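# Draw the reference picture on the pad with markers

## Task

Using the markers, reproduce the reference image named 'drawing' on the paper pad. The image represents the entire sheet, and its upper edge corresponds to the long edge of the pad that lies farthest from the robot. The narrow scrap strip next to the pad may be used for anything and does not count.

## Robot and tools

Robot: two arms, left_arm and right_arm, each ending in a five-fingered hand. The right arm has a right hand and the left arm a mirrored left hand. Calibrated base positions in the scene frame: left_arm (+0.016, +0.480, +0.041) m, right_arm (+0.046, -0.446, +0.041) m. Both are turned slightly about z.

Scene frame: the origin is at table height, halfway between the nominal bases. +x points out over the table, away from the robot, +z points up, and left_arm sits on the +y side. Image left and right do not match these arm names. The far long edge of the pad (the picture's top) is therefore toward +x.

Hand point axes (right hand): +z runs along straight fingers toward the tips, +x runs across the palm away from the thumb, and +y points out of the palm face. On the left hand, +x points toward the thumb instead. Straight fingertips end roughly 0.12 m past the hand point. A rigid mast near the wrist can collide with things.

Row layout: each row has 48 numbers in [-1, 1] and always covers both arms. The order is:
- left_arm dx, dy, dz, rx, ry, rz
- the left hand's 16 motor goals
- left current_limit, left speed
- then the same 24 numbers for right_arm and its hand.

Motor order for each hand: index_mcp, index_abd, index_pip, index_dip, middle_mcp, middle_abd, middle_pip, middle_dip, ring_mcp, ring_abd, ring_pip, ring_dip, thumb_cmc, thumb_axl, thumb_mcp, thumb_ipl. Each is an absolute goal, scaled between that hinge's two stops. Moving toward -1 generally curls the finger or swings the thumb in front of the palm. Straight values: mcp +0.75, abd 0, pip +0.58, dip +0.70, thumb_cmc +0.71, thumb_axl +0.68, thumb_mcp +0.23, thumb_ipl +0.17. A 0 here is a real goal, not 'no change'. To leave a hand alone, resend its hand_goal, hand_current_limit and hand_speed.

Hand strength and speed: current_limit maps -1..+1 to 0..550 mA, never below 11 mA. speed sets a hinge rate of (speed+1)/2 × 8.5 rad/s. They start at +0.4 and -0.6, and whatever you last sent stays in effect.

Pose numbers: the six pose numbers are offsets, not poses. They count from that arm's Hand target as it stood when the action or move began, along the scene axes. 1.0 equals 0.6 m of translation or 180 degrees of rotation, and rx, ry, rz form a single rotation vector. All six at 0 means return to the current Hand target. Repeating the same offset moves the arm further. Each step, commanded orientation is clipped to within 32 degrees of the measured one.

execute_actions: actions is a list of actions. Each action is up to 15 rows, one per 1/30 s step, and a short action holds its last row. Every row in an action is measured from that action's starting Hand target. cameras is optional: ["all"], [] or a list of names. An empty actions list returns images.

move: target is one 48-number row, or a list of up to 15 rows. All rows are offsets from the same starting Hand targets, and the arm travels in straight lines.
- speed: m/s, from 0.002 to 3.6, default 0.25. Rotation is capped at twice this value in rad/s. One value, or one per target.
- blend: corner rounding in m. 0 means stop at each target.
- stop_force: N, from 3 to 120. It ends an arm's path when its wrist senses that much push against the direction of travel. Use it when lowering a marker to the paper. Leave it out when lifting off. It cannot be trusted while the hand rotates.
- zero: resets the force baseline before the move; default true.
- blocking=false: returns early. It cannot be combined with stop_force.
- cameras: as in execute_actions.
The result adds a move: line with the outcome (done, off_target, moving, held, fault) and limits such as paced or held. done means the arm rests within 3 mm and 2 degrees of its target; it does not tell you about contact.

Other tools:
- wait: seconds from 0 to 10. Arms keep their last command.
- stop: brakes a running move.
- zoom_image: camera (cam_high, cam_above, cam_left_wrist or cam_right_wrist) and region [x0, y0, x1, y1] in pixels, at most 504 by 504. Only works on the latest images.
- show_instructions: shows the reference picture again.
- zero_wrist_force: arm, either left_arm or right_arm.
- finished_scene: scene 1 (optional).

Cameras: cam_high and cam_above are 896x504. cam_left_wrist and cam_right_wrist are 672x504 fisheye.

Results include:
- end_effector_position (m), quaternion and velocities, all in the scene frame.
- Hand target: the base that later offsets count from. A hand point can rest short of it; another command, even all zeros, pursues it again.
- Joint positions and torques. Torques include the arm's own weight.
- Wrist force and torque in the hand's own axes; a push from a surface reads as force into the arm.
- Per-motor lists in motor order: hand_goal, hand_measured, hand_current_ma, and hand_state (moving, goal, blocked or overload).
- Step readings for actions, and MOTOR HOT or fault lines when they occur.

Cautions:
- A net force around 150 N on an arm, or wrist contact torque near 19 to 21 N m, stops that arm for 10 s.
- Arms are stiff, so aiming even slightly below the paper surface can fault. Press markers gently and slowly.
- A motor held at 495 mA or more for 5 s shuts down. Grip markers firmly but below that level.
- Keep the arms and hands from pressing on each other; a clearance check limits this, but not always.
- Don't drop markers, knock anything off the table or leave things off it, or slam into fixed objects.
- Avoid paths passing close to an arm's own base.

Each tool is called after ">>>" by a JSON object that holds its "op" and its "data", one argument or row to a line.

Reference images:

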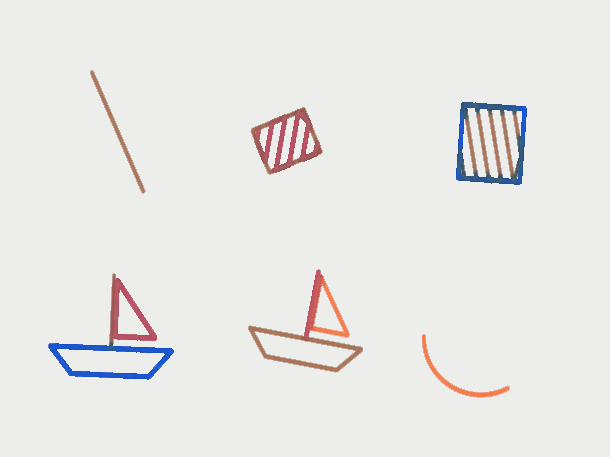

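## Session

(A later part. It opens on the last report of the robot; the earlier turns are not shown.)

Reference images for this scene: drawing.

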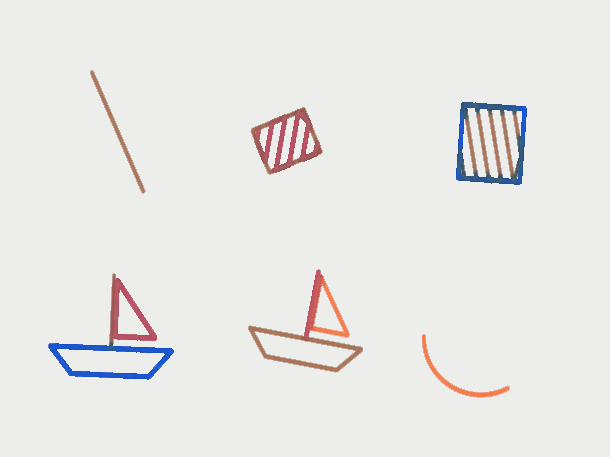

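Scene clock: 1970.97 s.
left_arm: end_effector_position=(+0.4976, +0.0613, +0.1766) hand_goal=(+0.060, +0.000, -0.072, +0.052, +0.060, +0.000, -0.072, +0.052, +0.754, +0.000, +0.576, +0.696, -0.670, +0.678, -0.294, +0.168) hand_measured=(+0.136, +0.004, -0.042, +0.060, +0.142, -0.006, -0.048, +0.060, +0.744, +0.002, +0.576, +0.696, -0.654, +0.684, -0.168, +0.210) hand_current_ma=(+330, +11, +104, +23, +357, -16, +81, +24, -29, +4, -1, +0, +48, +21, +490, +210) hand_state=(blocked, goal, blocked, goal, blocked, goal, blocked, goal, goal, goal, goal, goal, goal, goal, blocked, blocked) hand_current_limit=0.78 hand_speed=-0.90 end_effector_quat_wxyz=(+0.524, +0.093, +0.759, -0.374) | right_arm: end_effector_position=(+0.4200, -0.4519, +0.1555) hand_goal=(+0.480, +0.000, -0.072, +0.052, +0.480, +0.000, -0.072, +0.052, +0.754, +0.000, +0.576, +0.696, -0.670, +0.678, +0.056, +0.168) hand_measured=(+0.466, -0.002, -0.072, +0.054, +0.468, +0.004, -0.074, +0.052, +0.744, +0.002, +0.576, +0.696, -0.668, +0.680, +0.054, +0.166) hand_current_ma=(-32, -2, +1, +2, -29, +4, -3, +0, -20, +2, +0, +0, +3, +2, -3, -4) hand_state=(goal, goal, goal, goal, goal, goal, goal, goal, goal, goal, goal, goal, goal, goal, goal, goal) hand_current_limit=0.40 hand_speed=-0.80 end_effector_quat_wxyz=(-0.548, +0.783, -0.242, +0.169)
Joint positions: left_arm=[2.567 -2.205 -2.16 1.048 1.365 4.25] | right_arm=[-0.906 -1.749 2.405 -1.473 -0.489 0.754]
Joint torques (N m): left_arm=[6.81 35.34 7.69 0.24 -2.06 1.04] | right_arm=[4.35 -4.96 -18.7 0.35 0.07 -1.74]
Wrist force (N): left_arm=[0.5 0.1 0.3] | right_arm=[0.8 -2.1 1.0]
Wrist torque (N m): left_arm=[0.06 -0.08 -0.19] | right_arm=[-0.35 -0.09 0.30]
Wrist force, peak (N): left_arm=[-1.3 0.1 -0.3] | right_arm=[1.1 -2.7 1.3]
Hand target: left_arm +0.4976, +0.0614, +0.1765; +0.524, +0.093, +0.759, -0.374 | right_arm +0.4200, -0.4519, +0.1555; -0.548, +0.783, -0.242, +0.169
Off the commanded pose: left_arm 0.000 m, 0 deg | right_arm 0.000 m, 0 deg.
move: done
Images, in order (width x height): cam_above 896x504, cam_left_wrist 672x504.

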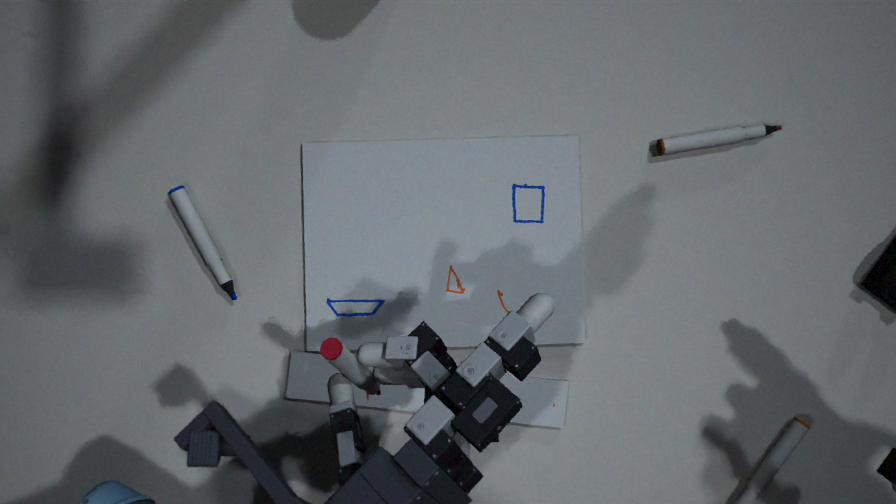

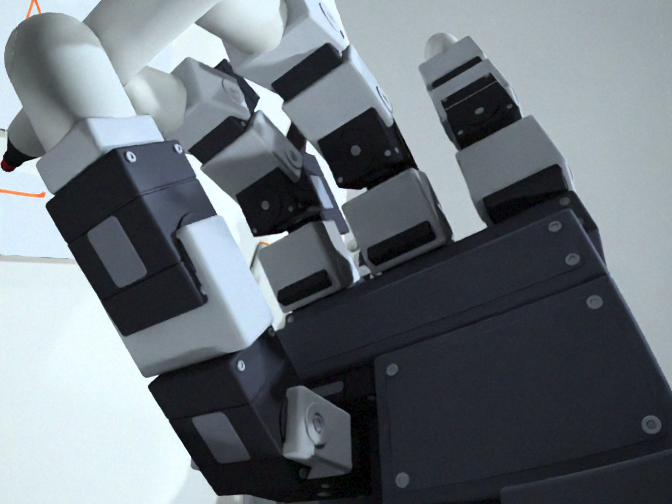

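>>> {"op": "move", "data": {
  "target": [
    [0,0,-0.125,0,0,0,0.06,0,-0.073,0.051,0.06,0,-0.073,0.051,0.754,0,0.576,0.696,-0.671,0.677,-0.295,0.168,0.78,-0.9,0,0,0,0,0,0,0.479,0,-0.073,0.051,0.479,0,-0.073,0.051,0.754,0,0.576,0.696,-0.671,0.677,0.056,0.168,0.4,-0.8]
  ],
  "speed": 0.05,
  "cameras": ["cam_above","cam_left_wrist"]
}}

>>> {"op": "zoom_image", "data": {
  "camera": "cam_above",
  "region": [300, 314, 460, 434]
}}

Scene clock: 1981.03 s.
left_arm: end_effector_position=(+0.4977, +0.0614, +0.1017) hand_goal=(+0.060, +0.000, -0.072, +0.052, +0.060, +0.000, -0.072, +0.052, +0.754, +0.000, +0.576, +0.696, -0.670, +0.678, -0.294, +0.168) hand_measured=(+0.136, +0.006, -0.042, +0.060, +0.142, -0.006, -0.048, +0.060, +0.744, +0.002, +0.576, +0.696, -0.654, +0.684, -0.168, +0.210) hand_current_ma=(+330, +11, +104, +23, +357, -16, +81, +24, -29, +4, -1, +0, +49, +21, +489, +210) hand_state=(blocked, goal, blocked, goal, blocked, goal, blocked, goal, goal, goal, goal, goal, goal, goal, blocked, blocked) hand_current_limit=0.78 hand_speed=-0.90 end_effector_quat_wxyz=(+0.524, +0.093, +0.759, -0.374) | right_arm: end_effector_position=(+0.4200, -0.4519, +0.1555) hand_goal=(+0.480, +0.000, -0.072, +0.052, +0.480, +0.000, -0.072, +0.052, +0.754, +0.000, +0.576, +0.696, -0.670, +0.678, +0.056, +0.168) hand_measured=(+0.466, -0.002, -0.072, +0.054, +0.468, +0.004, -0.074, +0.052, +0.744, +0.002, +0.576, +0.696, -0.668, +0.680, +0.054, +0.166) hand_current_ma=(-32, -2, +1, +2, -29, +4, -3, +0, -20, +2, +0, +0, +3, +2, -3, -4) hand_state=(goal, goal, goal, goal, goal, goal, goal, goal, goal, goal, goal, goal, goal, goal, goal, goal) hand_current_limit=0.40 hand_speed=-0.80 end_effector_quat_wxyz=(-0.548, +0.783, -0.242, +0.169)
Joint positions: left_arm=[2.567 -2.408 -2.125 1.217 1.365 4.251] | right_arm=[-0.906 -1.749 2.405 -1.473 -0.489 0.754]
Joint torques (N m): left_arm=[6.86 41.51 -2.01 -0.54 -0.04 1.49] | right_arm=[6.11 -5 -19.52 0.15 0.27 -1.62]
Wrist force (N): left_arm=[0.1 0.1 0.3] | right_arm=[1.0 -2.4 0.7]
Wrist torque (N m): left_arm=[0.05 -0.03 -0.21] | right_arm=[-0.35 -0.11 0.32]
Wrist force, peak (N): left_arm=[0.8 0.6 0.3] | right_arm=[1.0 -2.8 1.3]
Hand target: left_arm +0.4976, +0.0614, +0.1015; +0.524, +0.093, +0.759, -0.374 | right_arm +0.4200, -0.4519, +0.1555; -0.548, +0.783, -0.242, +0.169
Off the commanded pose: left_arm 0.000 m, 0 deg | right_arm 0.000 m, 0 deg.
move: done
Images, in order (width x height): cam_above 896x504, cam_left_wrist 672x504.

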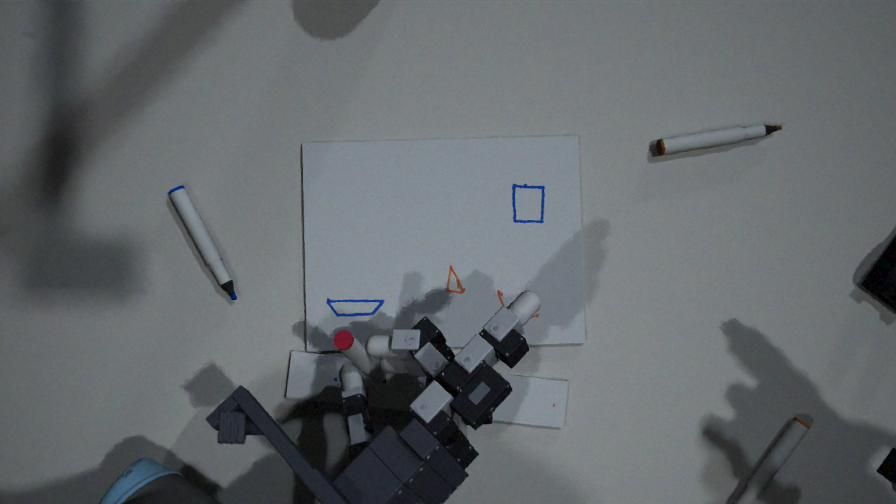

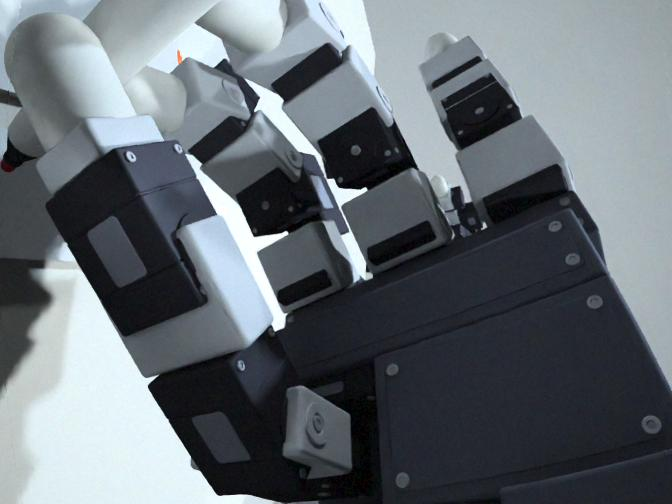

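Scaled by 3.150.

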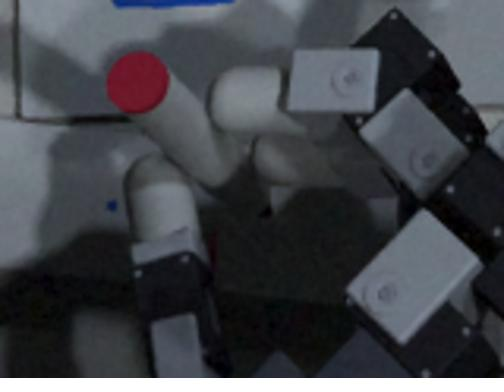

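>>> {"op": "move", "data": {
  "target": [
    [0,0,-0.0217,0,0,0,0.06,0,-0.073,0.051,0.06,0,-0.073,0.051,0.754,0,0.576,0.696,-0.671,0.677,-0.295,0.168,0.78,-0.9,0,0,0,0,0,0,0.479,0,-0.073,0.051,0.479,0,-0.073,0.051,0.754,0,0.576,0.696,-0.671,0.677,0.056,0.168,0.4,-0.8]
  ],
  "speed": 0.008,
  "stop_force": 3,
  "cameras": ["cam_above"]
}}

>>> {"op": "zoom_image", "data": {
  "camera": "cam_above",
  "region": [300, 314, 460, 434]
}}

Scene clock: 1999.03 s.
left_arm: end_effector_position=(+0.4977, +0.0614, +0.0885) hand_goal=(+0.060, +0.000, -0.072, +0.052, +0.060, +0.000, -0.072, +0.052, +0.754, +0.000, +0.576, +0.696, -0.670, +0.678, -0.294, +0.168) hand_measured=(+0.136, +0.006, -0.042, +0.060, +0.142, -0.006, -0.048, +0.060, +0.744, +0.002, +0.576, +0.696, -0.654, +0.684, -0.168, +0.210) hand_current_ma=(+330, +11, +104, +23, +357, -16, +81, +24, -29, +4, -1, +0, +49, +21, +489, +210) hand_state=(blocked, goal, blocked, goal, blocked, goal, blocked, goal, goal, goal, goal, goal, goal, goal, blocked, blocked) hand_current_limit=0.78 hand_speed=-0.90 end_effector_quat_wxyz=(+0.524, +0.093, +0.759, -0.374) | right_arm: end_effector_position=(+0.4200, -0.4519, +0.1555) hand_goal=(+0.480, +0.000, -0.072, +0.052, +0.480, +0.000, -0.072, +0.052, +0.754, +0.000, +0.576, +0.696, -0.670, +0.678, +0.056, +0.168) hand_measured=(+0.466, -0.002, -0.072, +0.054, +0.468, +0.004, -0.074, +0.052, +0.744, +0.002, +0.576, +0.696, -0.668, +0.680, +0.054, +0.166) hand_current_ma=(-32, -2, +1, +2, -29, +4, -3, +0, -20, +2, +0, +0, +3, +2, -3, -4) hand_state=(goal, goal, goal, goal, goal, goal, goal, goal, goal, goal, goal, goal, goal, goal, goal, goal) hand_current_limit=0.40 hand_speed=-0.80 end_effector_quat_wxyz=(-0.548, +0.783, -0.242, +0.169)
Joint positions: left_arm=[2.567 -2.443 -2.116 1.243 1.365 4.251] | right_arm=[-0.906 -1.749 2.405 -1.473 -0.489 0.754]
Joint torques (N m): left_arm=[-0.42 44.43 2.98 -0.55 1.14 -1.96] | right_arm=[5.68 -3.89 -17.98 0.41 0 -1.73]
Wrist force (N): left_arm=[0.2 0.1 0.3] | right_arm=[1.1 -2.4 1.3]
Wrist torque (N m): left_arm=[0.05 -0.03 -0.20] | right_arm=[-0.42 -0.12 0.32]
Wrist force, peak (N): left_arm=[0.4 0.5 0.2] | right_arm=[1.2 -2.7 1.5]
Hand target: left_arm +0.4976, +0.0614, +0.0885; +0.524, +0.093, +0.759, -0.374 | right_arm +0.4200, -0.4519, +0.1555; -0.548, +0.783, -0.242, +0.169
Off the commanded pose: left_arm 0.000 m, 0 deg | right_arm 0.000 m, 0 deg.
move: done
Images, in order (width x height): cam_above 896x504.

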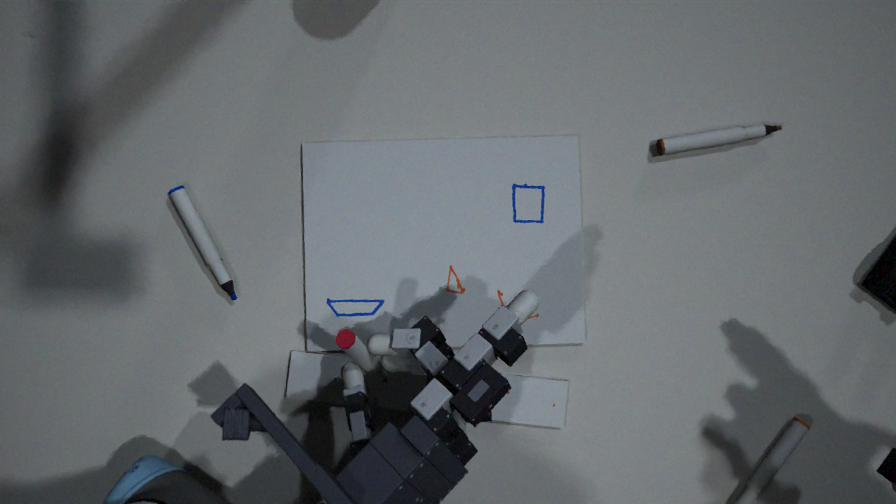

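Scaled by 3.150.

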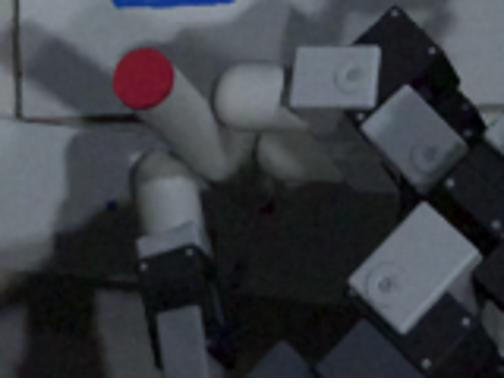

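>>> {"op": "move", "data": {
  "target": [
    [0,0,-0.01,0,0,0,0.06,0,-0.073,0.051,0.06,0,-0.073,0.051,0.754,0,0.576,0.696,-0.671,0.677,-0.295,0.168,0.78,-0.9,0,0,0,0,0,0,0.479,0,-0.073,0.051,0.479,0,-0.073,0.051,0.754,0,0.576,0.696,-0.671,0.677,0.056,0.168,0.4,-0.8]
  ],
  "speed": 0.006,
  "stop_force": 3
}}

Scene clock: 2005.37 s.
left_arm: end_effector_position=(+0.4977, +0.0614, +0.0825) hand_goal=(+0.060, +0.000, -0.072, +0.052, +0.060, +0.000, -0.072, +0.052, +0.754, +0.000, +0.576, +0.696, -0.670, +0.678, -0.294, +0.168) hand_measured=(+0.136, +0.006, -0.042, +0.060, +0.142, -0.006, -0.048, +0.062, +0.744, +0.002, +0.576, +0.696, -0.654, +0.684, -0.168, +0.210) hand_current_ma=(+330, +11, +104, +23, +355, -16, +81, +28, -29, +4, -1, +0, +49, +21, +490, +210) hand_state=(blocked, goal, blocked, goal, blocked, goal, blocked, goal, goal, goal, goal, goal, goal, goal, blocked, blocked) hand_current_limit=0.78 hand_speed=-0.90 end_effector_quat_wxyz=(+0.524, +0.093, +0.759, -0.374) | right_arm: end_effector_position=(+0.4200, -0.4519, +0.1555) hand_goal=(+0.480, +0.000, -0.072, +0.052, +0.480, +0.000, -0.072, +0.052, +0.754, +0.000, +0.576, +0.696, -0.670, +0.678, +0.056, +0.168) hand_measured=(+0.466, -0.002, -0.072, +0.054, +0.468, +0.004, -0.074, +0.052, +0.744, +0.002, +0.576, +0.696, -0.668, +0.680, +0.054, +0.166) hand_current_ma=(-32, -2, +1, +2, -29, +4, -3, +0, -20, +2, +0, +0, +3, +2, -3, -4) hand_state=(goal, goal, goal, goal, goal, goal, goal, goal, goal, goal, goal, goal, goal, goal, goal, goal) hand_current_limit=0.40 hand_speed=-0.80 end_effector_quat_wxyz=(-0.548, +0.783, -0.242, +0.169)
Joint positions: left_arm=[2.567 -2.46 -2.111 1.254 1.365 4.251] | right_arm=[-0.906 -1.749 2.405 -1.473 -0.489 0.754]
Joint torques (N m): left_arm=[-4.66 43.62 2.66 -0.88 2.25 -1.84] | right_arm=[5.14 -5.44 -19.09 0.04 0.03 -1.69]
Wrist force (N): left_arm=[-1.5 -0.1 0.5] | right_arm=[1.0 -2.4 0.9]
Wrist torque (N m): left_arm=[0.06 0.02 -0.19] | right_arm=[-0.37 -0.09 0.32]
Wrist force, peak (N): left_arm=[-1.9 -0.3 0.3] | right_arm=[1.2 -2.8 1.3]
Hand target: left_arm +0.4976, +0.0614, +0.0825; +0.524, +0.093, +0.759, -0.374 | right_arm +0.4200, -0.4519, +0.1555; -0.548, +0.783, -0.242, +0.169
Off the commanded pose: left_arm 0.000 m, 0 deg | right_arm 0.000 m, 0 deg.
move: done

>>> {"op": "move", "data": {
  "target": [
    [0,0,0.067,0,0,0,0.06,0,-0.073,0.051,0.06,0,-0.073,0.051,0.754,0,0.576,0.696,-0.671,0.677,-0.295,0.168,0.78,-0.9,0,0,0,0,0,0,0.479,0,-0.073,0.051,0.479,0,-0.073,0.051,0.754,0,0.576,0.696,-0.671,0.677,0.056,0.168,0.4,-0.8],
    [-0.217,0.05,0.067,0,0,0,0.06,0,-0.073,0.051,0.06,0,-0.073,0.051,0.754,0,0.576,0.696,-0.671,0.677,-0.295,0.168,0.78,-0.9,0,0,0,0,0,0,0.479,0,-0.073,0.051,0.479,0,-0.073,0.051,0.754,0,0.576,0.696,-0.671,0.677,0.056,0.168,0.4,-0.8]
  ],
  "speed": 0.15,
  "blend": 0.02,
  "cameras": ["cam_above"]
}}

>>> {"op": "zoom_image", "data": {
  "camera": "cam_above",
  "region": [340, 345, 420, 405]
}}

Scene clock: 2016.40 s.
left_arm: end_effector_position=(+0.3675, +0.0914, +0.1227) hand_goal=(+0.060, +0.000, -0.072, +0.052, +0.060, +0.000, -0.072, +0.052, +0.754, +0.000, +0.576, +0.696, -0.670, +0.678, -0.294, +0.168) hand_measured=(+0.136, +0.006, -0.042, +0.060, +0.142, -0.006, -0.048, +0.062, +0.744, +0.002, +0.576, +0.696, -0.654, +0.684, -0.168, +0.210) hand_current_ma=(+330, +11, +105, +23, +353, -14, +81, +28, -29, +4, -1, +0, +49, +21, +490, +210) hand_state=(blocked, goal, blocked, goal, blocked, goal, blocked, goal, goal, goal, goal, goal, goal, goal, blocked, blocked) hand_current_limit=0.78 hand_speed=-0.90 end_effector_quat_wxyz=(+0.524, +0.093, +0.759, -0.374) | right_arm: end_effector_position=(+0.4200, -0.4519, +0.1555) hand_goal=(+0.480, +0.000, -0.072, +0.052, +0.480, +0.000, -0.072, +0.052, +0.754, +0.000, +0.576, +0.696, -0.670, +0.678, +0.056, +0.168) hand_measured=(+0.466, -0.002, -0.072, +0.054, +0.468, +0.004, -0.074, +0.052, +0.744, +0.002, +0.576, +0.696, -0.668, +0.680, +0.054, +0.166) hand_current_ma=(-32, -2, +1, +2, -29, +4, -3, +0, -20, +2, +0, +0, +3, +2, -3, -4) hand_state=(goal, goal, goal, goal, goal, goal, goal, goal, goal, goal, goal, goal, goal, goal, goal, goal) hand_current_limit=0.40 hand_speed=-0.80 end_effector_quat_wxyz=(-0.548, +0.783, -0.242, +0.169)
Joint positions: left_arm=[2.426 -2.317 -2.417 1.421 1.504 4.226] | right_arm=[-0.906 -1.749 2.405 -1.473 -0.489 0.754]
Joint torques (N m): left_arm=[-5.69 23 -3.97 2.28 -0.55 2.03] | right_arm=[5.89 -5.17 -18.09 -0.17 -0.04 -1.57]
Wrist force (N): left_arm=[0.2 0.6 -0.1] | right_arm=[0.8 -2.4 1.1]
Wrist torque (N m): left_arm=[0.14 -0.04 -0.08] | right_arm=[-0.39 -0.08 0.29]
Wrist force, peak (N): left_arm=[1.8 1.3 0.5] | right_arm=[1.2 -2.9 1.3]
Hand target: left_arm +0.3674, +0.0914, +0.1227; +0.524, +0.093, +0.759, -0.374 | right_arm +0.4200, -0.4519, +0.1555; -0.548, +0.783, -0.242, +0.169
Off the commanded pose: left_arm 0.000 m, 0 deg | right_arm 0.000 m, 0 deg.
move: done
Images, in order (width x height): cam_above 896x504.

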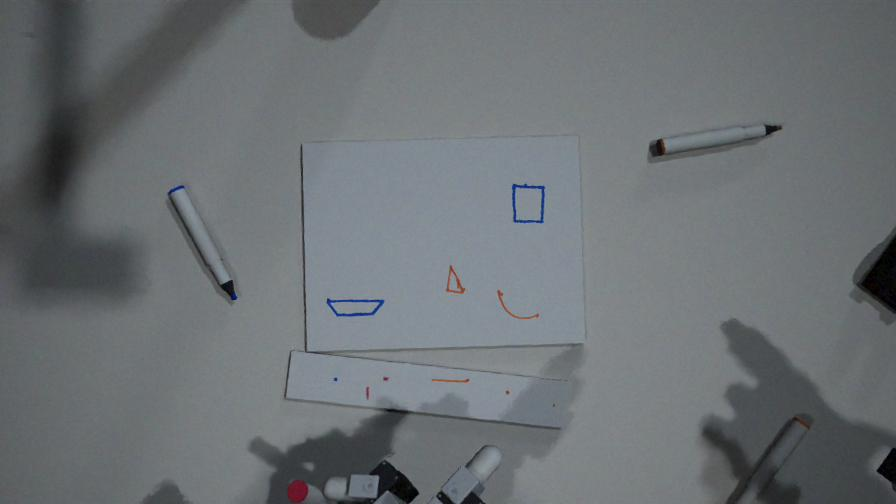

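Scaled by 6.300.

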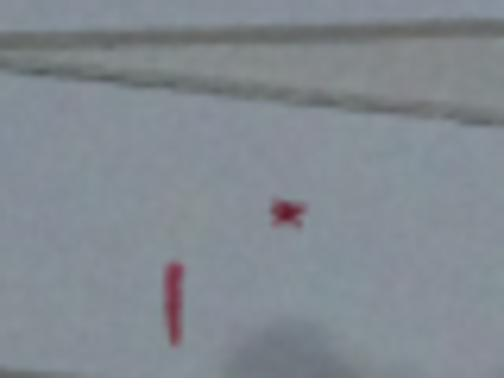

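>>> {"op": "zoom_image", "data": {
  "camera": "cam_above",
  "region": [290, 130, 330, 160]
}}

>>> {"op": "zoom_image", "data": {
  "camera": "cam_above",
  "region": [290, 330, 330, 360]
}}

>>> {"op": "zoom_image", "data": {
  "camera": "cam_above",
  "region": [560, 120, 600, 150]
}}

Scaled by 12.600.

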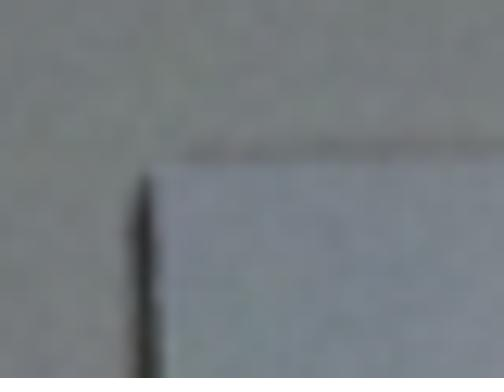

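Scaled by 12.600.

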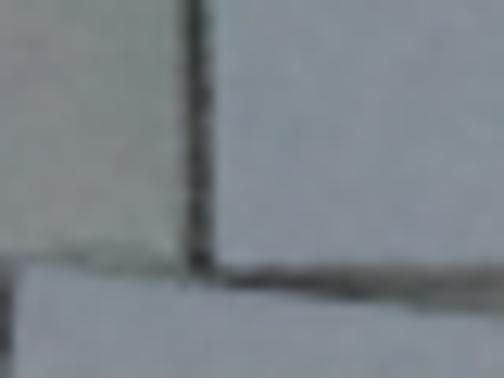

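Scaled by 12.600.

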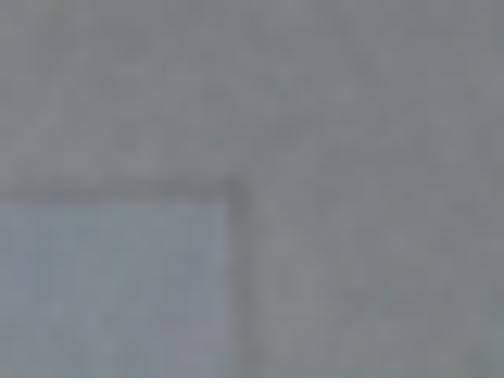

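>>> {"op": "show_instructions", "data": {

}}

Reference images for this scene: drawing.

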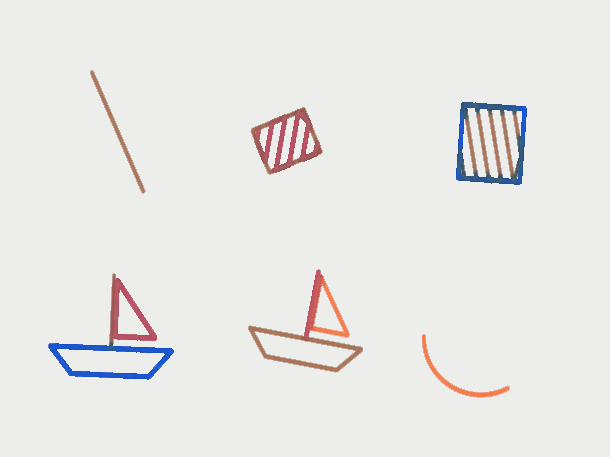

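>>> {"op": "move", "data": {
  "target": [
    [0.4137,0.0115,0,0,0,0,0.06,0,-0.073,0.051,0.06,0,-0.073,0.051,0.754,0,0.576,0.696,-0.671,0.677,-0.295,0.168,0.78,-0.9,0,0,0,0,0,0,0.479,0,-0.073,0.051,0.479,0,-0.073,0.051,0.754,0,0.576,0.696,-0.671,0.677,0.056,0.168,0.4,-0.8],
    [0.4137,0.0115,-0.0512,0,0,0,0.06,0,-0.073,0.051,0.06,0,-0.073,0.051,0.754,0,0.576,0.696,-0.671,0.677,-0.295,0.168,0.78,-0.9,0,0,0,0,0,0,0.479,0,-0.073,0.051,0.479,0,-0.073,0.051,0.754,0,0.576,0.696,-0.671,0.677,0.056,0.168,0.4,-0.8]
  ],
  "speed": [0.15,0.04],
  "cameras": ["cam_above"]
}}

>>> {"op": "zoom_image", "data": {
  "camera": "cam_above",
  "region": [320, 240, 400, 300]
}}

Scene clock: 2106.37 s.
left_arm: end_effector_position=(+0.6157, +0.0983, +0.0921) hand_goal=(+0.060, +0.000, -0.072, +0.052, +0.060, +0.000, -0.072, +0.052, +0.754, +0.000, +0.576, +0.696, -0.670, +0.678, -0.294, +0.168) hand_measured=(+0.136, +0.006, -0.042, +0.060, +0.140, -0.006, -0.048, +0.062, +0.744, +0.002, +0.576, +0.696, -0.654, +0.684, -0.168, +0.210) hand_current_ma=(+330, +11, +106, +24, +347, -14, +81, +28, -29, +4, -1, +0, +51, +21, +489, +213) hand_state=(blocked, goal, blocked, goal, blocked, goal, blocked, goal, goal, goal, goal, goal, goal, goal, blocked, blocked) hand_current_limit=0.78 hand_speed=-0.90 end_effector_quat_wxyz=(+0.525, +0.093, +0.759, -0.374) end_effector_velocity=(+0.000, +0.000, +0.000) end_effector_angular_velocity=(+0.001, +0.004, -0.001) | right_arm: end_effector_position=(+0.4200, -0.4519, +0.1555) hand_goal=(+0.480, +0.000, -0.072, +0.052, +0.480, +0.000, -0.072, +0.052, +0.754, +0.000, +0.576, +0.696, -0.670, +0.678, +0.056, +0.168) hand_measured=(+0.466, -0.002, -0.072, +0.054, +0.468, +0.004, -0.074, +0.052, +0.744, +0.002, +0.576, +0.696, -0.668, +0.680, +0.054, +0.166) hand_current_ma=(-32, -2, +1, +2, -29, +4, -3, +0, -20, +2, +0, +0, +3, +2, -3, -4) hand_state=(goal, goal, goal, goal, goal, goal, goal, goal, goal, goal, goal, goal, goal, goal, goal, goal) hand_current_limit=0.40 hand_speed=-0.80 end_effector_quat_wxyz=(-0.548, +0.783, -0.242, +0.169)
Joint positions: left_arm=[2.759 -2.472 -1.936 1.083 1.176 4.286] | right_arm=[-0.906 -1.749 2.405 -1.473 -0.489 0.754]
Joint velocities: left_arm=[-0.001 0.003 -0.001 -0.006 0 0] | right_arm=[within noise]
Joint torques (N m): left_arm=[6.64 47.47 3.5 -0.6 0.03 -1.93] | right_arm=[4.46 -5.12 -19.08 -0.05 0.07 -1.54]
Wrist force (N): left_arm=[0.2 0.2 0.3] | right_arm=[0.9 -2.6 1.1]
Wrist torque (N m): left_arm=[0.08 -0.07 -0.21] | right_arm=[-0.42 -0.10 0.30]
Wrist force, peak (N): left_arm=[-0.4 1.2 1.5] | right_arm=[1.5 -2.6 1.2]
Hand target: left_arm +0.6157, +0.0983, +0.0920; +0.524, +0.093, +0.759, -0.374 | right_arm +0.4200, -0.4519, +0.1555; -0.548, +0.783, -0.242, +0.169
Off the commanded pose: left_arm 0.000 m, 0 deg | right_arm 0.000 m, 0 deg.
move: done
Images, in order (width x height): cam_above 896x504.

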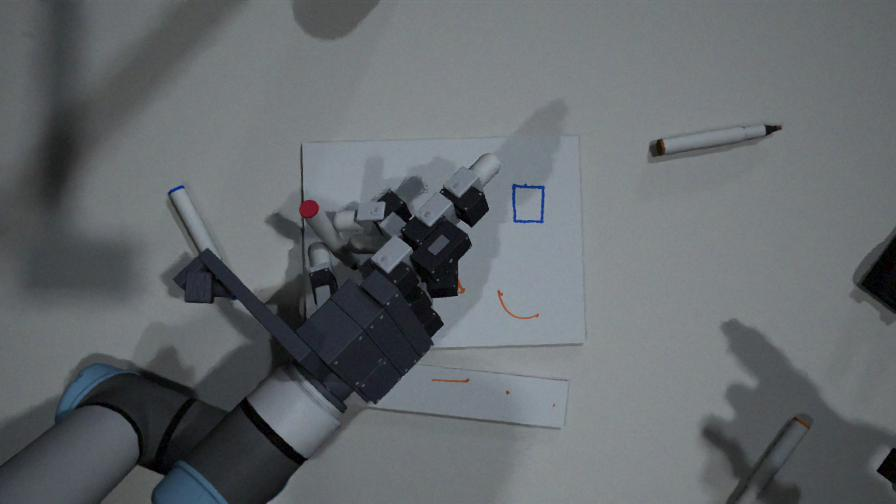

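Scaled by 6.300.

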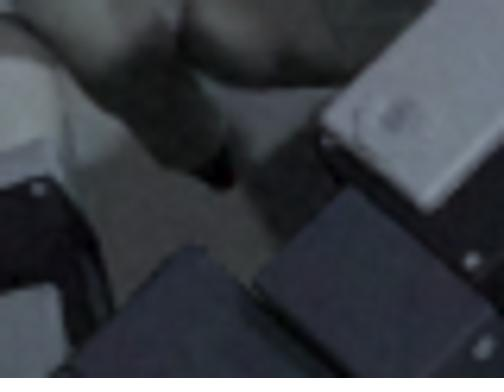

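>>> {"op": "move", "data": {
  "target": [
    [0.0004,-0.0008,-0.01617,0,0,0,0.06,0,-0.073,0.051,0.06,0,-0.073,0.051,0.754,0,0.576,0.696,-0.671,0.677,-0.295,0.168,0.78,-0.9,0,0,0,0,0,0,0.479,0,-0.073,0.051,0.479,0,-0.073,0.051,0.754,0,0.576,0.696,-0.671,0.677,0.056,0.168,0.4,-0.8],
    [-0.04833,-0.002,-0.01617,0,0,0,0.06,0,-0.073,0.051,0.06,0,-0.073,0.051,0.754,0,0.576,0.696,-0.671,0.677,-0.295,0.168,0.78,-0.9,0,0,0,0,0,0,0.479,0,-0.073,0.051,0.479,0,-0.073,0.051,0.754,0,0.576,0.696,-0.671,0.677,0.056,0.168,0.4,-0.8],
    [-0.0455,-0.03617,-0.01617,0,0,0,0.06,0,-0.073,0.051,0.06,0,-0.073,0.051,0.754,0,0.576,0.696,-0.671,0.677,-0.295,0.168,0.78,-0.9,0,0,0,0,0,0,0.479,0,-0.073,0.051,0.479,0,-0.073,0.051,0.754,0,0.576,0.696,-0.671,0.677,0.056,0.168,0.4,-0.8],
    [-0.0455,-0.03617,0,0,0,0,0.06,0,-0.073,0.051,0.06,0,-0.073,0.051,0.754,0,0.576,0.696,-0.671,0.677,-0.295,0.168,0.78,-0.9,0,0,0,0,0,0,0.479,0,-0.073,0.051,0.479,0,-0.073,0.051,0.754,0,0.576,0.696,-0.671,0.677,0.056,0.168,0.4,-0.8],
    [0,0,0,0,0,0,0.06,0,-0.073,0.051,0.06,0,-0.073,0.051,0.754,0,0.576,0.696,-0.671,0.677,-0.295,0.168,0.78,-0.9,0,0,0,0,0,0,0.479,0,-0.073,0.051,0.479,0,-0.073,0.051,0.754,0,0.576,0.696,-0.671,0.677,0.056,0.168,0.4,-0.8]
  ],
  "speed": [0.02,0.02,0.02,0.04,0.06]
}}

>>> {"op": "move", "data": {
  "target": [
    [0.0004,-0.0008,-0.01617,0,0,0,0.06,0,-0.073,0.051,0.06,0,-0.073,0.051,0.754,0,0.576,0.696,-0.671,0.677,-0.295,0.168,0.78,-0.9,0,0,0,0,0,0,0.479,0,-0.073,0.051,0.479,0,-0.073,0.051,0.754,0,0.576,0.696,-0.671,0.677,0.056,0.168,0.4,-0.8],
    [-0.04633,-0.03583,-0.01617,0,0,0,0.06,0,-0.073,0.051,0.06,0,-0.073,0.051,0.754,0,0.576,0.696,-0.671,0.677,-0.295,0.168,0.78,-0.9,0,0,0,0,0,0,0.479,0,-0.073,0.051,0.479,0,-0.073,0.051,0.754,0,0.576,0.696,-0.671,0.677,0.056,0.168,0.4,-0.8],
    [-0.04633,-0.03583,0.03,0,0,0,0.06,0,-0.073,0.051,0.06,0,-0.073,0.051,0.754,0,0.576,0.696,-0.671,0.677,-0.295,0.168,0.78,-0.9,0,0,0,0,0,0,0.479,0,-0.073,0.051,0.479,0,-0.073,0.051,0.754,0,0.576,0.696,-0.671,0.677,0.056,0.168,0.4,-0.8],
    [-0.3,0.05,0.03,0,0,0,0.06,0,-0.073,0.051,0.06,0,-0.073,0.051,0.754,0,0.576,0.696,-0.671,0.677,-0.295,0.168,0.78,-0.9,0,0,0,0,0,0,0.479,0,-0.073,0.051,0.479,0,-0.073,0.051,0.754,0,0.576,0.696,-0.671,0.677,0.056,0.168,0.4,-0.8]
  ],
  "speed": [0.02,0.02,0.05,0.15],
  "cameras": ["cam_above"]
}}

>>> {"op": "zoom_image", "data": {
  "camera": "cam_above",
  "region": [320, 255, 400, 315]
}}

Scene clock: 2132.47 s.
left_arm: end_effector_position=(+0.6157, +0.0983, +0.0919) hand_goal=(+0.060, +0.000, -0.072, +0.052, +0.060, +0.000, -0.072, +0.052, +0.754, +0.000, +0.576, +0.696, -0.670, +0.678, -0.294, +0.168) hand_measured=(+0.136, +0.000, -0.042, +0.060, +0.140, +0.000, -0.046, +0.062, +0.744, +0.002, +0.576, +0.696, -0.656, +0.684, -0.168, +0.210) hand_current_ma=(+330, +1, +106, +24, +346, -2, +86, +29, -29, +4, -1, +0, +46, +17, +489, +213) hand_state=(blocked, goal, blocked, goal, blocked, goal, blocked, goal, goal, goal, goal, goal, goal, goal, blocked, blocked) hand_current_limit=0.78 hand_speed=-0.90 end_effector_quat_wxyz=(+0.524, +0.093, +0.759, -0.374) end_effector_velocity=(-0.001, -0.001, +0.000) end_effector_angular_velocity=(+0.000, -0.001, +0.002) | right_arm: end_effector_position=(+0.4200, -0.4519, +0.1555) hand_goal=(+0.480, +0.000, -0.072, +0.052, +0.480, +0.000, -0.072, +0.052, +0.754, +0.000, +0.576, +0.696, -0.670, +0.678, +0.056, +0.168) hand_measured=(+0.466, -0.002, -0.072, +0.054, +0.468, +0.004, -0.074, +0.052, +0.744, +0.002, +0.576, +0.696, -0.668, +0.680, +0.054, +0.166) hand_current_ma=(-32, -2, +1, +2, -29, +4, -3, +0, -20, +2, +0, +0, +3, +2, -3, -4) hand_state=(goal, goal, goal, goal, goal, goal, goal, goal, goal, goal, goal, goal, goal, goal, goal, goal) hand_current_limit=0.40 hand_speed=-0.80 end_effector_quat_wxyz=(-0.548, +0.783, -0.242, +0.169)
Joint positions: left_arm=[2.759 -2.473 -1.936 1.082 1.176 4.287] | right_arm=[-0.906 -1.749 2.405 -1.473 -0.489 0.754]
Joint velocities: left_arm=[-0.003 0 -0.001 0.003 0.005 0] | right_arm=[within noise]
Joint torques (N m): left_arm=[-7.24 44.34 1.69 5.2 2.39 -1.05] | right_arm=[5.36 -4.78 -17.85 -0.21 0.07 -1.8]
Wrist force (N): left_arm=[0.6 0.3 0.5] | right_arm=[1.0 -2.0 1.3]
Wrist torque (N m): left_arm=[0.06 -0.09 -0.17] | right_arm=[-0.37 -0.11 0.33]
Wrist force, peak (N): left_arm=[-3.5 -0.6 0.5] | right_arm=[1.0 -2.8 1.3]
Hand target: left_arm +0.6157, +0.0983, +0.0920; +0.524, +0.093, +0.759, -0.374 | right_arm +0.4200, -0.4519, +0.1555; -0.548, +0.783, -0.242, +0.169
Off the commanded pose: left_arm 0.000 m, 0 deg | right_arm 0.000 m, 0 deg.
move: done

Scene clock: 2137.20 s.
left_arm: end_effector_position=(+0.4357, +0.1283, +0.1100) hand_goal=(+0.060, +0.000, -0.072, +0.052, +0.060, +0.000, -0.072, +0.052, +0.754, +0.000, +0.576, +0.696, -0.670, +0.678, -0.294, +0.168) hand_measured=(+0.136, +0.000, -0.042, +0.060, +0.140, +0.000, -0.046, +0.062, +0.744, +0.002, +0.576, +0.696, -0.656, +0.684, -0.168, +0.210) hand_current_ma=(+330, +2, +106, +24, +344, -2, +89, +30, -29, +4, -1, +0, +46, +17, +489, +213) hand_state=(blocked, goal, blocked, goal, blocked, goal, blocked, goal, goal, goal, goal, goal, goal, goal, blocked, blocked) hand_current_limit=0.78 hand_speed=-0.90 end_effector_quat_wxyz=(+0.524, +0.093, +0.759, -0.374) | right_arm: end_effector_position=(+0.4200, -0.4519, +0.1555) hand_goal=(+0.480, +0.000, -0.072, +0.052, +0.480, +0.000, -0.072, +0.052, +0.754, +0.000, +0.576, +0.696, -0.670, +0.678, +0.056, +0.168) hand_measured=(+0.466, -0.002, -0.072, +0.054, +0.468, +0.004, -0.074, +0.052, +0.744, +0.002, +0.576, +0.696, -0.668, +0.680, +0.054, +0.166) hand_current_ma=(-32, -2, +1, +2, -29, +4, -3, +0, -20, +2, +0, +0, +3, +2, -3, -4) hand_state=(goal, goal, goal, goal, goal, goal, goal, goal, goal, goal, goal, goal, goal, goal, goal, goal) hand_current_limit=0.40 hand_speed=-0.80 end_effector_quat_wxyz=(-0.548, +0.783, -0.242, +0.169)
Joint positions: left_arm=[2.651 -2.361 -2.388 1.429 1.282 4.266] | right_arm=[-0.906 -1.749 2.405 -1.473 -0.489 0.754]
Joint torques (N m): left_arm=[7.45 27.94 -5.49 3.75 -2.5 0.77] | right_arm=[6.36 -5.29 -18.74 -0.35 -0.12 -1.52]
Wrist force (N): left_arm=[0.2 0.2 0.2] | right_arm=[1.0 -2.3 1.0]
Wrist torque (N m): left_arm=[0.09 -0.05 -0.07] | right_arm=[-0.37 -0.12 0.31]
Wrist force, peak (N): left_arm=[-3.2 0.2 0.4] | right_arm=[1.3 -2.5 1.5]
Hand target: left_arm +0.4357, +0.1283, +0.1100; +0.524, +0.093, +0.759, -0.374 | right_arm +0.4200, -0.4519, +0.1555; -0.548, +0.783, -0.242, +0.169
Off the commanded pose: left_arm 0.000 m, 0 deg | right_arm 0.000 m, 0 deg.
move: done
Images, in order (width x height): cam_above 896x504.

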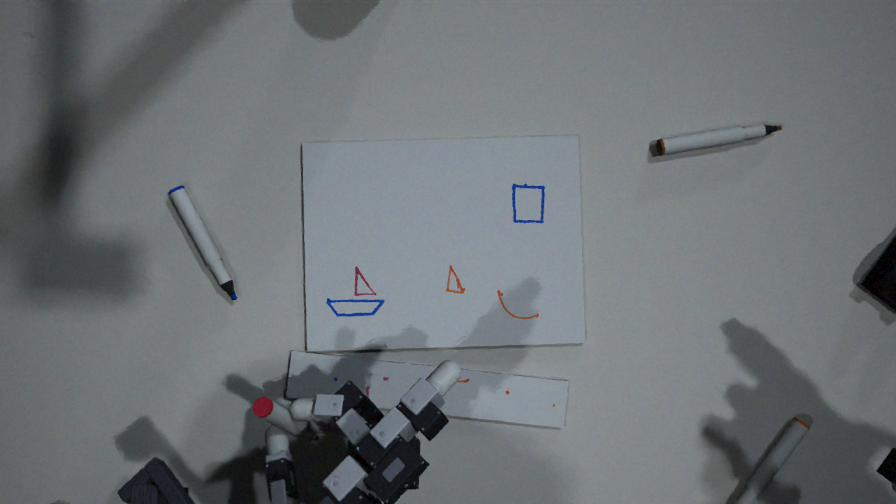

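Scaled by 6.300.

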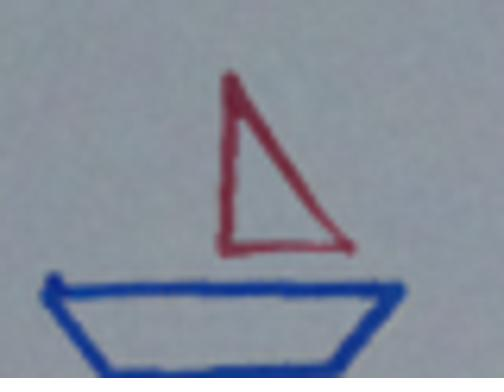

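>>> {"op": "move", "data": {
  "target": [
    [0.3177,-0.221,0,0,0,0,0.06,0,-0.073,0.051,0.06,0,-0.073,0.051,0.754,0,0.576,0.696,-0.671,0.677,-0.295,0.168,0.78,-0.9,0,0,0,0,0,0,0.479,0,-0.073,0.051,0.479,0,-0.073,0.051,0.754,0,0.576,0.696,-0.671,0.677,0.056,0.168,0.4,-0.8],
    [0.3177,-0.221,-0.03,0,0,0,0.06,0,-0.073,0.051,0.06,0,-0.073,0.051,0.754,0,0.576,0.696,-0.671,0.677,-0.295,0.168,0.78,-0.9,0,0,0,0,0,0,0.479,0,-0.073,0.051,0.479,0,-0.073,0.051,0.754,0,0.576,0.696,-0.671,0.677,0.056,0.168,0.4,-0.8]
  ],
  "speed": [0.15,0.04],
  "cameras": ["cam_above"]
}}

>>> {"op": "zoom_image", "data": {
  "camera": "cam_above",
  "region": [410, 240, 490, 300]
}}

Scene clock: 2165.30 s.
left_arm: end_effector_position=(+0.6263, -0.0043, +0.0921) hand_goal=(+0.060, +0.000, -0.072, +0.052, +0.060, +0.000, -0.072, +0.052, +0.754, +0.000, +0.576, +0.696, -0.670, +0.678, -0.294, +0.168) hand_measured=(+0.136, +0.000, -0.042, +0.060, +0.140, +0.000, -0.046, +0.062, +0.744, +0.002, +0.576, +0.696, -0.656, +0.684, -0.168, +0.210) hand_current_ma=(+330, +2, +106, +24, +344, -1, +89, +30, -29, +4, -1, +0, +46, +17, +489, +213) hand_state=(blocked, goal, blocked, goal, blocked, goal, blocked, goal, goal, goal, goal, goal, goal, goal, blocked, blocked) hand_current_limit=0.78 hand_speed=-0.90 end_effector_quat_wxyz=(+0.525, +0.093, +0.759, -0.374) end_effector_velocity=(+0.000, +0.000, +0.003) end_effector_angular_velocity=(+0.000, +0.000, +0.000) | right_arm: end_effector_position=(+0.4200, -0.4519, +0.1555) hand_goal=(+0.480, +0.000, -0.072, +0.052, +0.480, +0.000, -0.072, +0.052, +0.754, +0.000, +0.576, +0.696, -0.670, +0.678, +0.056, +0.168) hand_measured=(+0.466, -0.002, -0.072, +0.054, +0.468, +0.004, -0.074, +0.052, +0.744, +0.002, +0.576, +0.696, -0.668, +0.680, +0.054, +0.166) hand_current_ma=(-32, -2, +1, +2, -29, +4, -3, +0, -20, +2, +0, +0, +3, +2, -3, -4) hand_state=(goal, goal, goal, goal, goal, goal, goal, goal, goal, goal, goal, goal, goal, goal, goal, goal) hand_current_limit=0.40 hand_speed=-0.80 end_effector_quat_wxyz=(-0.548, +0.783, -0.242, +0.169)
Joint positions: left_arm=[2.583 -2.543 -1.703 0.93 1.349 4.253] | right_arm=[-0.906 -1.749 2.405 -1.473 -0.489 0.754]
Joint velocities: left_arm=[0 0.007 -0.001 -0.005 0 0] | right_arm=[within noise]
Joint torques (N m): left_arm=[7.33 54.03 8.86 -0.68 -2.44 1.61] | right_arm=[4.96 -5.59 -17.18 -0.19 0.25 -1.8]
Wrist force (N): left_arm=[0.6 0.3 0.1] | right_arm=[1.2 -2.0 1.2]
Wrist torque (N m): left_arm=[0.09 -0.08 -0.04] | right_arm=[-0.36 -0.13 0.33]
Wrist force, peak (N): left_arm=[-0.2 0.3 1.8] | right_arm=[0.9 -2.6 1.6]
Hand target: left_arm +0.6263, -0.0043, +0.0920; +0.524, +0.093, +0.759, -0.374 | right_arm +0.4200, -0.4519, +0.1555; -0.548, +0.783, -0.242, +0.169
Off the commanded pose: left_arm 0.000 m, 0 deg | right_arm 0.000 m, 0 deg.
move: done
Images, in order (width x height): cam_above 896x504.

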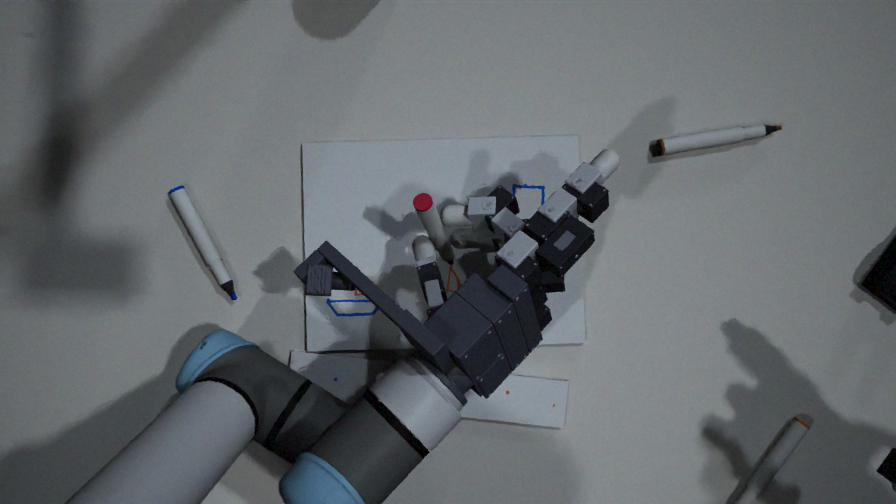

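Scaled by 6.300.

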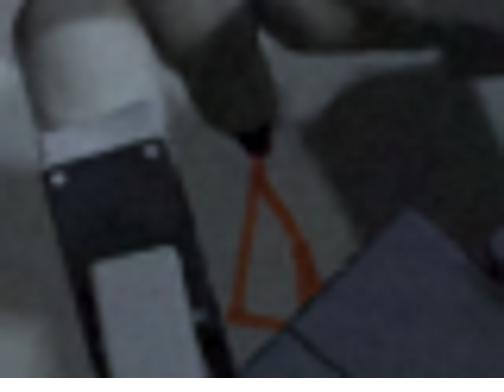

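>>> {"op": "move", "data": {
  "target": [
    [0,0.0012,-0.01617,0,0,0,0.06,0,-0.073,0.051,0.06,0,-0.073,0.051,0.754,0,0.576,0.696,-0.671,0.677,-0.295,0.168,0.78,-0.9,0,0,0,0,0,0,0.479,0,-0.073,0.051,0.479,0,-0.073,0.051,0.754,0,0.576,0.696,-0.671,0.677,0.056,0.168,0.4,-0.8],
    [-0.05867,0.0073,-0.01617,0,0,0,0.06,0,-0.073,0.051,0.06,0,-0.073,0.051,0.754,0,0.576,0.696,-0.671,0.677,-0.295,0.168,0.78,-0.9,0,0,0,0,0,0,0.479,0,-0.073,0.051,0.479,0,-0.073,0.051,0.754,0,0.576,0.696,-0.671,0.677,0.056,0.168,0.4,-0.8],
    [-0.05867,0.0073,0.03,0,0,0,0.06,0,-0.073,0.051,0.06,0,-0.073,0.051,0.754,0,0.576,0.696,-0.671,0.677,-0.295,0.168,0.78,-0.9,0,0,0,0,0,0,0.479,0,-0.073,0.051,0.479,0,-0.073,0.051,0.754,0,0.576,0.696,-0.671,0.677,0.056,0.168,0.4,-0.8],
    [-0.28,0.2,0.03,0,0,0,0.06,0,-0.073,0.051,0.06,0,-0.073,0.051,0.754,0,0.576,0.696,-0.671,0.677,-0.295,0.168,0.78,-0.9,0,0,0,0,0,0,0.479,0,-0.073,0.051,0.479,0,-0.073,0.051,0.754,0,0.576,0.696,-0.671,0.677,0.056,0.168,0.4,-0.8]
  ],
  "speed": [0.02,0.02,0.05,0.15],
  "cameras": ["cam_above"]
}}

>>> {"op": "zoom_image", "data": {
  "camera": "cam_above",
  "region": [410, 250, 490, 310]
}}

Scene clock: 2184.27 s.
left_arm: end_effector_position=(+0.4584, +0.1157, +0.1100) hand_goal=(+0.060, +0.000, -0.072, +0.052, +0.060, +0.000, -0.072, +0.052, +0.754, +0.000, +0.576, +0.696, -0.670, +0.678, -0.294, +0.168) hand_measured=(+0.136, +0.000, -0.042, +0.060, +0.140, +0.000, -0.046, +0.062, +0.744, +0.002, +0.576, +0.696, -0.656, +0.684, -0.168, +0.210) hand_current_ma=(+330, +2, +106, +24, +341, -2, +89, +31, -29, +4, -1, +0, +47, +17, +490, +213) hand_state=(blocked, goal, blocked, goal, blocked, goal, blocked, goal, goal, goal, goal, goal, goal, goal, blocked, blocked) hand_current_limit=0.78 hand_speed=-0.90 end_effector_quat_wxyz=(+0.524, +0.093, +0.759, -0.374) | right_arm: end_effector_position=(+0.4200, -0.4519, +0.1555) hand_goal=(+0.480, +0.000, -0.072, +0.052, +0.480, +0.000, -0.072, +0.052, +0.754, +0.000, +0.576, +0.696, -0.670, +0.678, +0.056, +0.168) hand_measured=(+0.466, -0.002, -0.072, +0.054, +0.468, +0.004, -0.074, +0.052, +0.744, +0.002, +0.576, +0.696, -0.668, +0.680, +0.054, +0.166) hand_current_ma=(-32, -2, +1, +2, -29, +4, -3, +0, -20, +2, +0, +0, +3, +2, -3, -4) hand_state=(goal, goal, goal, goal, goal, goal, goal, goal, goal, goal, goal, goal, goal, goal, goal, goal) hand_current_limit=0.40 hand_speed=-0.80 end_effector_quat_wxyz=(-0.548, +0.783, -0.242, +0.169)
Joint positions: left_arm=[2.646 -2.36 -2.32 1.361 1.287 4.265] | right_arm=[-0.906 -1.749 2.405 -1.473 -0.489 0.754]
Joint torques (N m): left_arm=[-4.11 25.11 -6.75 3.65 2.28 -1.83] | right_arm=[5.42 -4.39 -18.22 -0.81 0.17 -1.65]
Wrist force (N): left_arm=[0.2 0.4 0.4] | right_arm=[0.9 -2.3 1.0]
Wrist torque (N m): left_arm=[0.08 -0.05 -0.19] | right_arm=[-0.37 -0.09 0.31]
Wrist force, peak (N): left_arm=[0.0 0.6 1.8] | right_arm=[1.5 -2.4 1.6]
Hand target: left_arm +0.4583, +0.1157, +0.1100; +0.524, +0.093, +0.759, -0.374 | right_arm +0.4200, -0.4519, +0.1555; -0.548, +0.783, -0.242, +0.169
Off the commanded pose: left_arm 0.000 m, 0 deg | right_arm 0.000 m, 0 deg.
move: done
Images, in order (width x height): cam_above 896x504.

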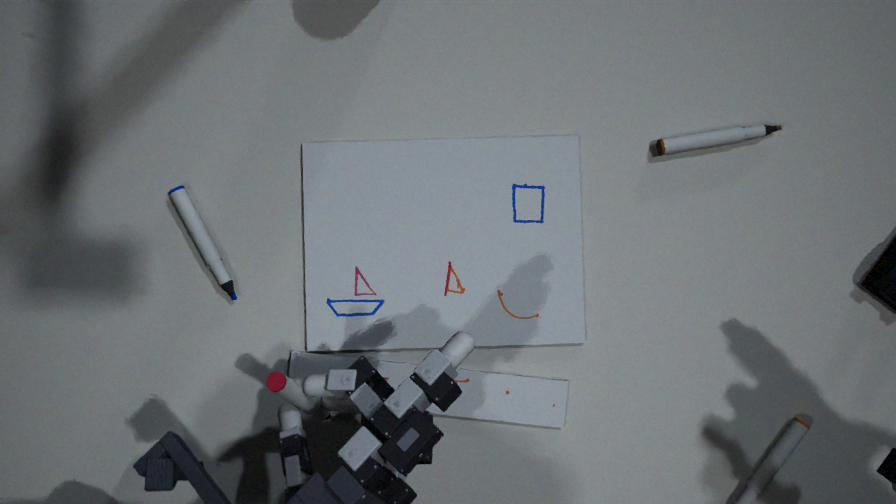

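Scaled by 6.300.

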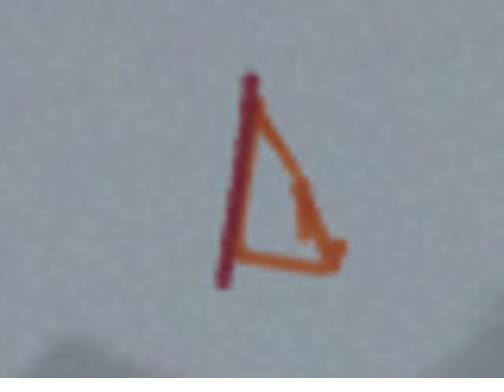

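>>> {"op": "move", "data": {
  "target": [
    [0.3782,-0.1425,0,0,0,0,0.06,0,-0.073,0.051,0.06,0,-0.073,0.051,0.754,0,0.576,0.696,-0.671,0.677,-0.295,0.168,0.78,-0.9,0,0,0,0,0,0,0.479,0,-0.073,0.051,0.479,0,-0.073,0.051,0.754,0,0.576,0.696,-0.671,0.677,0.056,0.168,0.4,-0.8],
    [0.3782,-0.1425,-0.03,0,0,0,0.06,0,-0.073,0.051,0.06,0,-0.073,0.051,0.754,0,0.576,0.696,-0.671,0.677,-0.295,0.168,0.78,-0.9,0,0,0,0,0,0,0.479,0,-0.073,0.051,0.479,0,-0.073,0.051,0.754,0,0.576,0.696,-0.671,0.677,0.056,0.168,0.4,-0.8]
  ],
  "speed": [0.15,0.04],
  "cameras": ["cam_above"]
}}

>>> {"op": "zoom_image", "data": {
  "camera": "cam_above",
  "region": [390, 180, 470, 240]
}}

Scene clock: 2217.30 s.
left_arm: end_effector_position=(+0.6853, +0.0302, +0.0921) hand_goal=(+0.060, +0.000, -0.072, +0.052, +0.060, +0.000, -0.072, +0.052, +0.754, +0.000, +0.576, +0.696, -0.670, +0.678, -0.294, +0.168) hand_measured=(+0.136, +0.000, -0.042, +0.060, +0.140, +0.000, -0.046, +0.062, +0.744, +0.002, +0.576, +0.696, -0.656, +0.684, -0.168, +0.210) hand_current_ma=(+330, +2, +106, +24, +341, -1, +89, +31, -29, +4, -1, +0, +47, +17, +489, +213) hand_state=(blocked, goal, blocked, goal, blocked, goal, blocked, goal, goal, goal, goal, goal, goal, goal, blocked, blocked) hand_current_limit=0.78 hand_speed=-0.90 end_effector_quat_wxyz=(+0.525, +0.093, +0.759, -0.374) end_effector_velocity=(+0.001, +0.001, +0.002) end_effector_angular_velocity=(+0.000, +0.001, +0.000) | right_arm: end_effector_position=(+0.4200, -0.4519, +0.1555) hand_goal=(+0.480, +0.000, -0.072, +0.052, +0.480, +0.000, -0.072, +0.052, +0.754, +0.000, +0.576, +0.696, -0.670, +0.678, +0.056, +0.168) hand_measured=(+0.466, -0.002, -0.072, +0.054, +0.468, +0.004, -0.074, +0.052, +0.744, +0.002, +0.576, +0.696, -0.668, +0.680, +0.054, +0.166) hand_current_ma=(-32, -2, +1, +2, -29, +4, -3, +0, -20, +2, +0, +0, +3, +2, -3, -4) hand_state=(goal, goal, goal, goal, goal, goal, goal, goal, goal, goal, goal, goal, goal, goal, goal, goal) hand_current_limit=0.40 hand_speed=-0.80 end_effector_quat_wxyz=(-0.548, +0.783, -0.242, +0.169)
Joint positions: left_arm=[2.686 -2.569 -1.628 0.875 1.248 4.272] | right_arm=[-0.906 -1.749 2.405 -1.473 -0.489 0.754]
Joint velocities: left_arm=[0.001 0.005 -0.001 -0.005 -0.001 0] | right_arm=[within noise]
Joint torques (N m): left_arm=[-7.4 53.51 9.86 -0.63 2.27 0.32] | right_arm=[6.62 -5.41 -16.66 -0.46 -0.01 -1.65]
Wrist force (N): left_arm=[0.2 0.2 0.3] | right_arm=[1.3 -2.6 1.1]
Wrist torque (N m): left_arm=[0.07 -0.04 -0.23] | right_arm=[-0.43 -0.15 0.34]
Wrist force, peak (N): left_arm=[-0.1 0.5 1.6] | right_arm=[1.4 -2.6 1.5]
Hand target: left_arm +0.6852, +0.0302, +0.0920; +0.524, +0.093, +0.759, -0.374 | right_arm +0.4200, -0.4519, +0.1555; -0.548, +0.783, -0.242, +0.169
Off the commanded pose: left_arm 0.000 m, 0 deg | right_arm 0.000 m, 0 deg.
move: done
Images, in order (width x height): cam_above 896x504.

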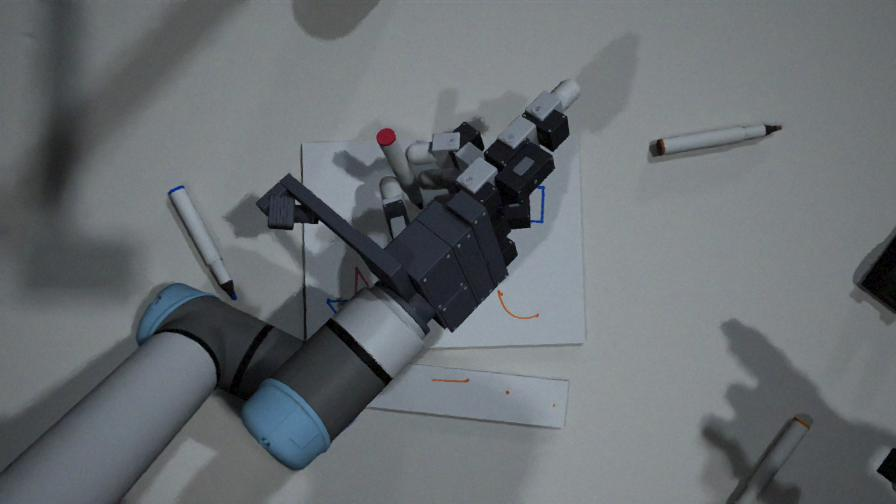

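Scaled by 6.300.

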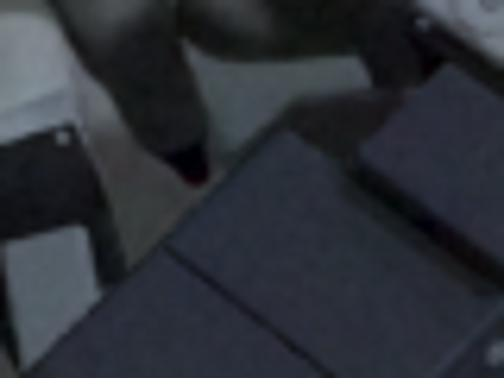

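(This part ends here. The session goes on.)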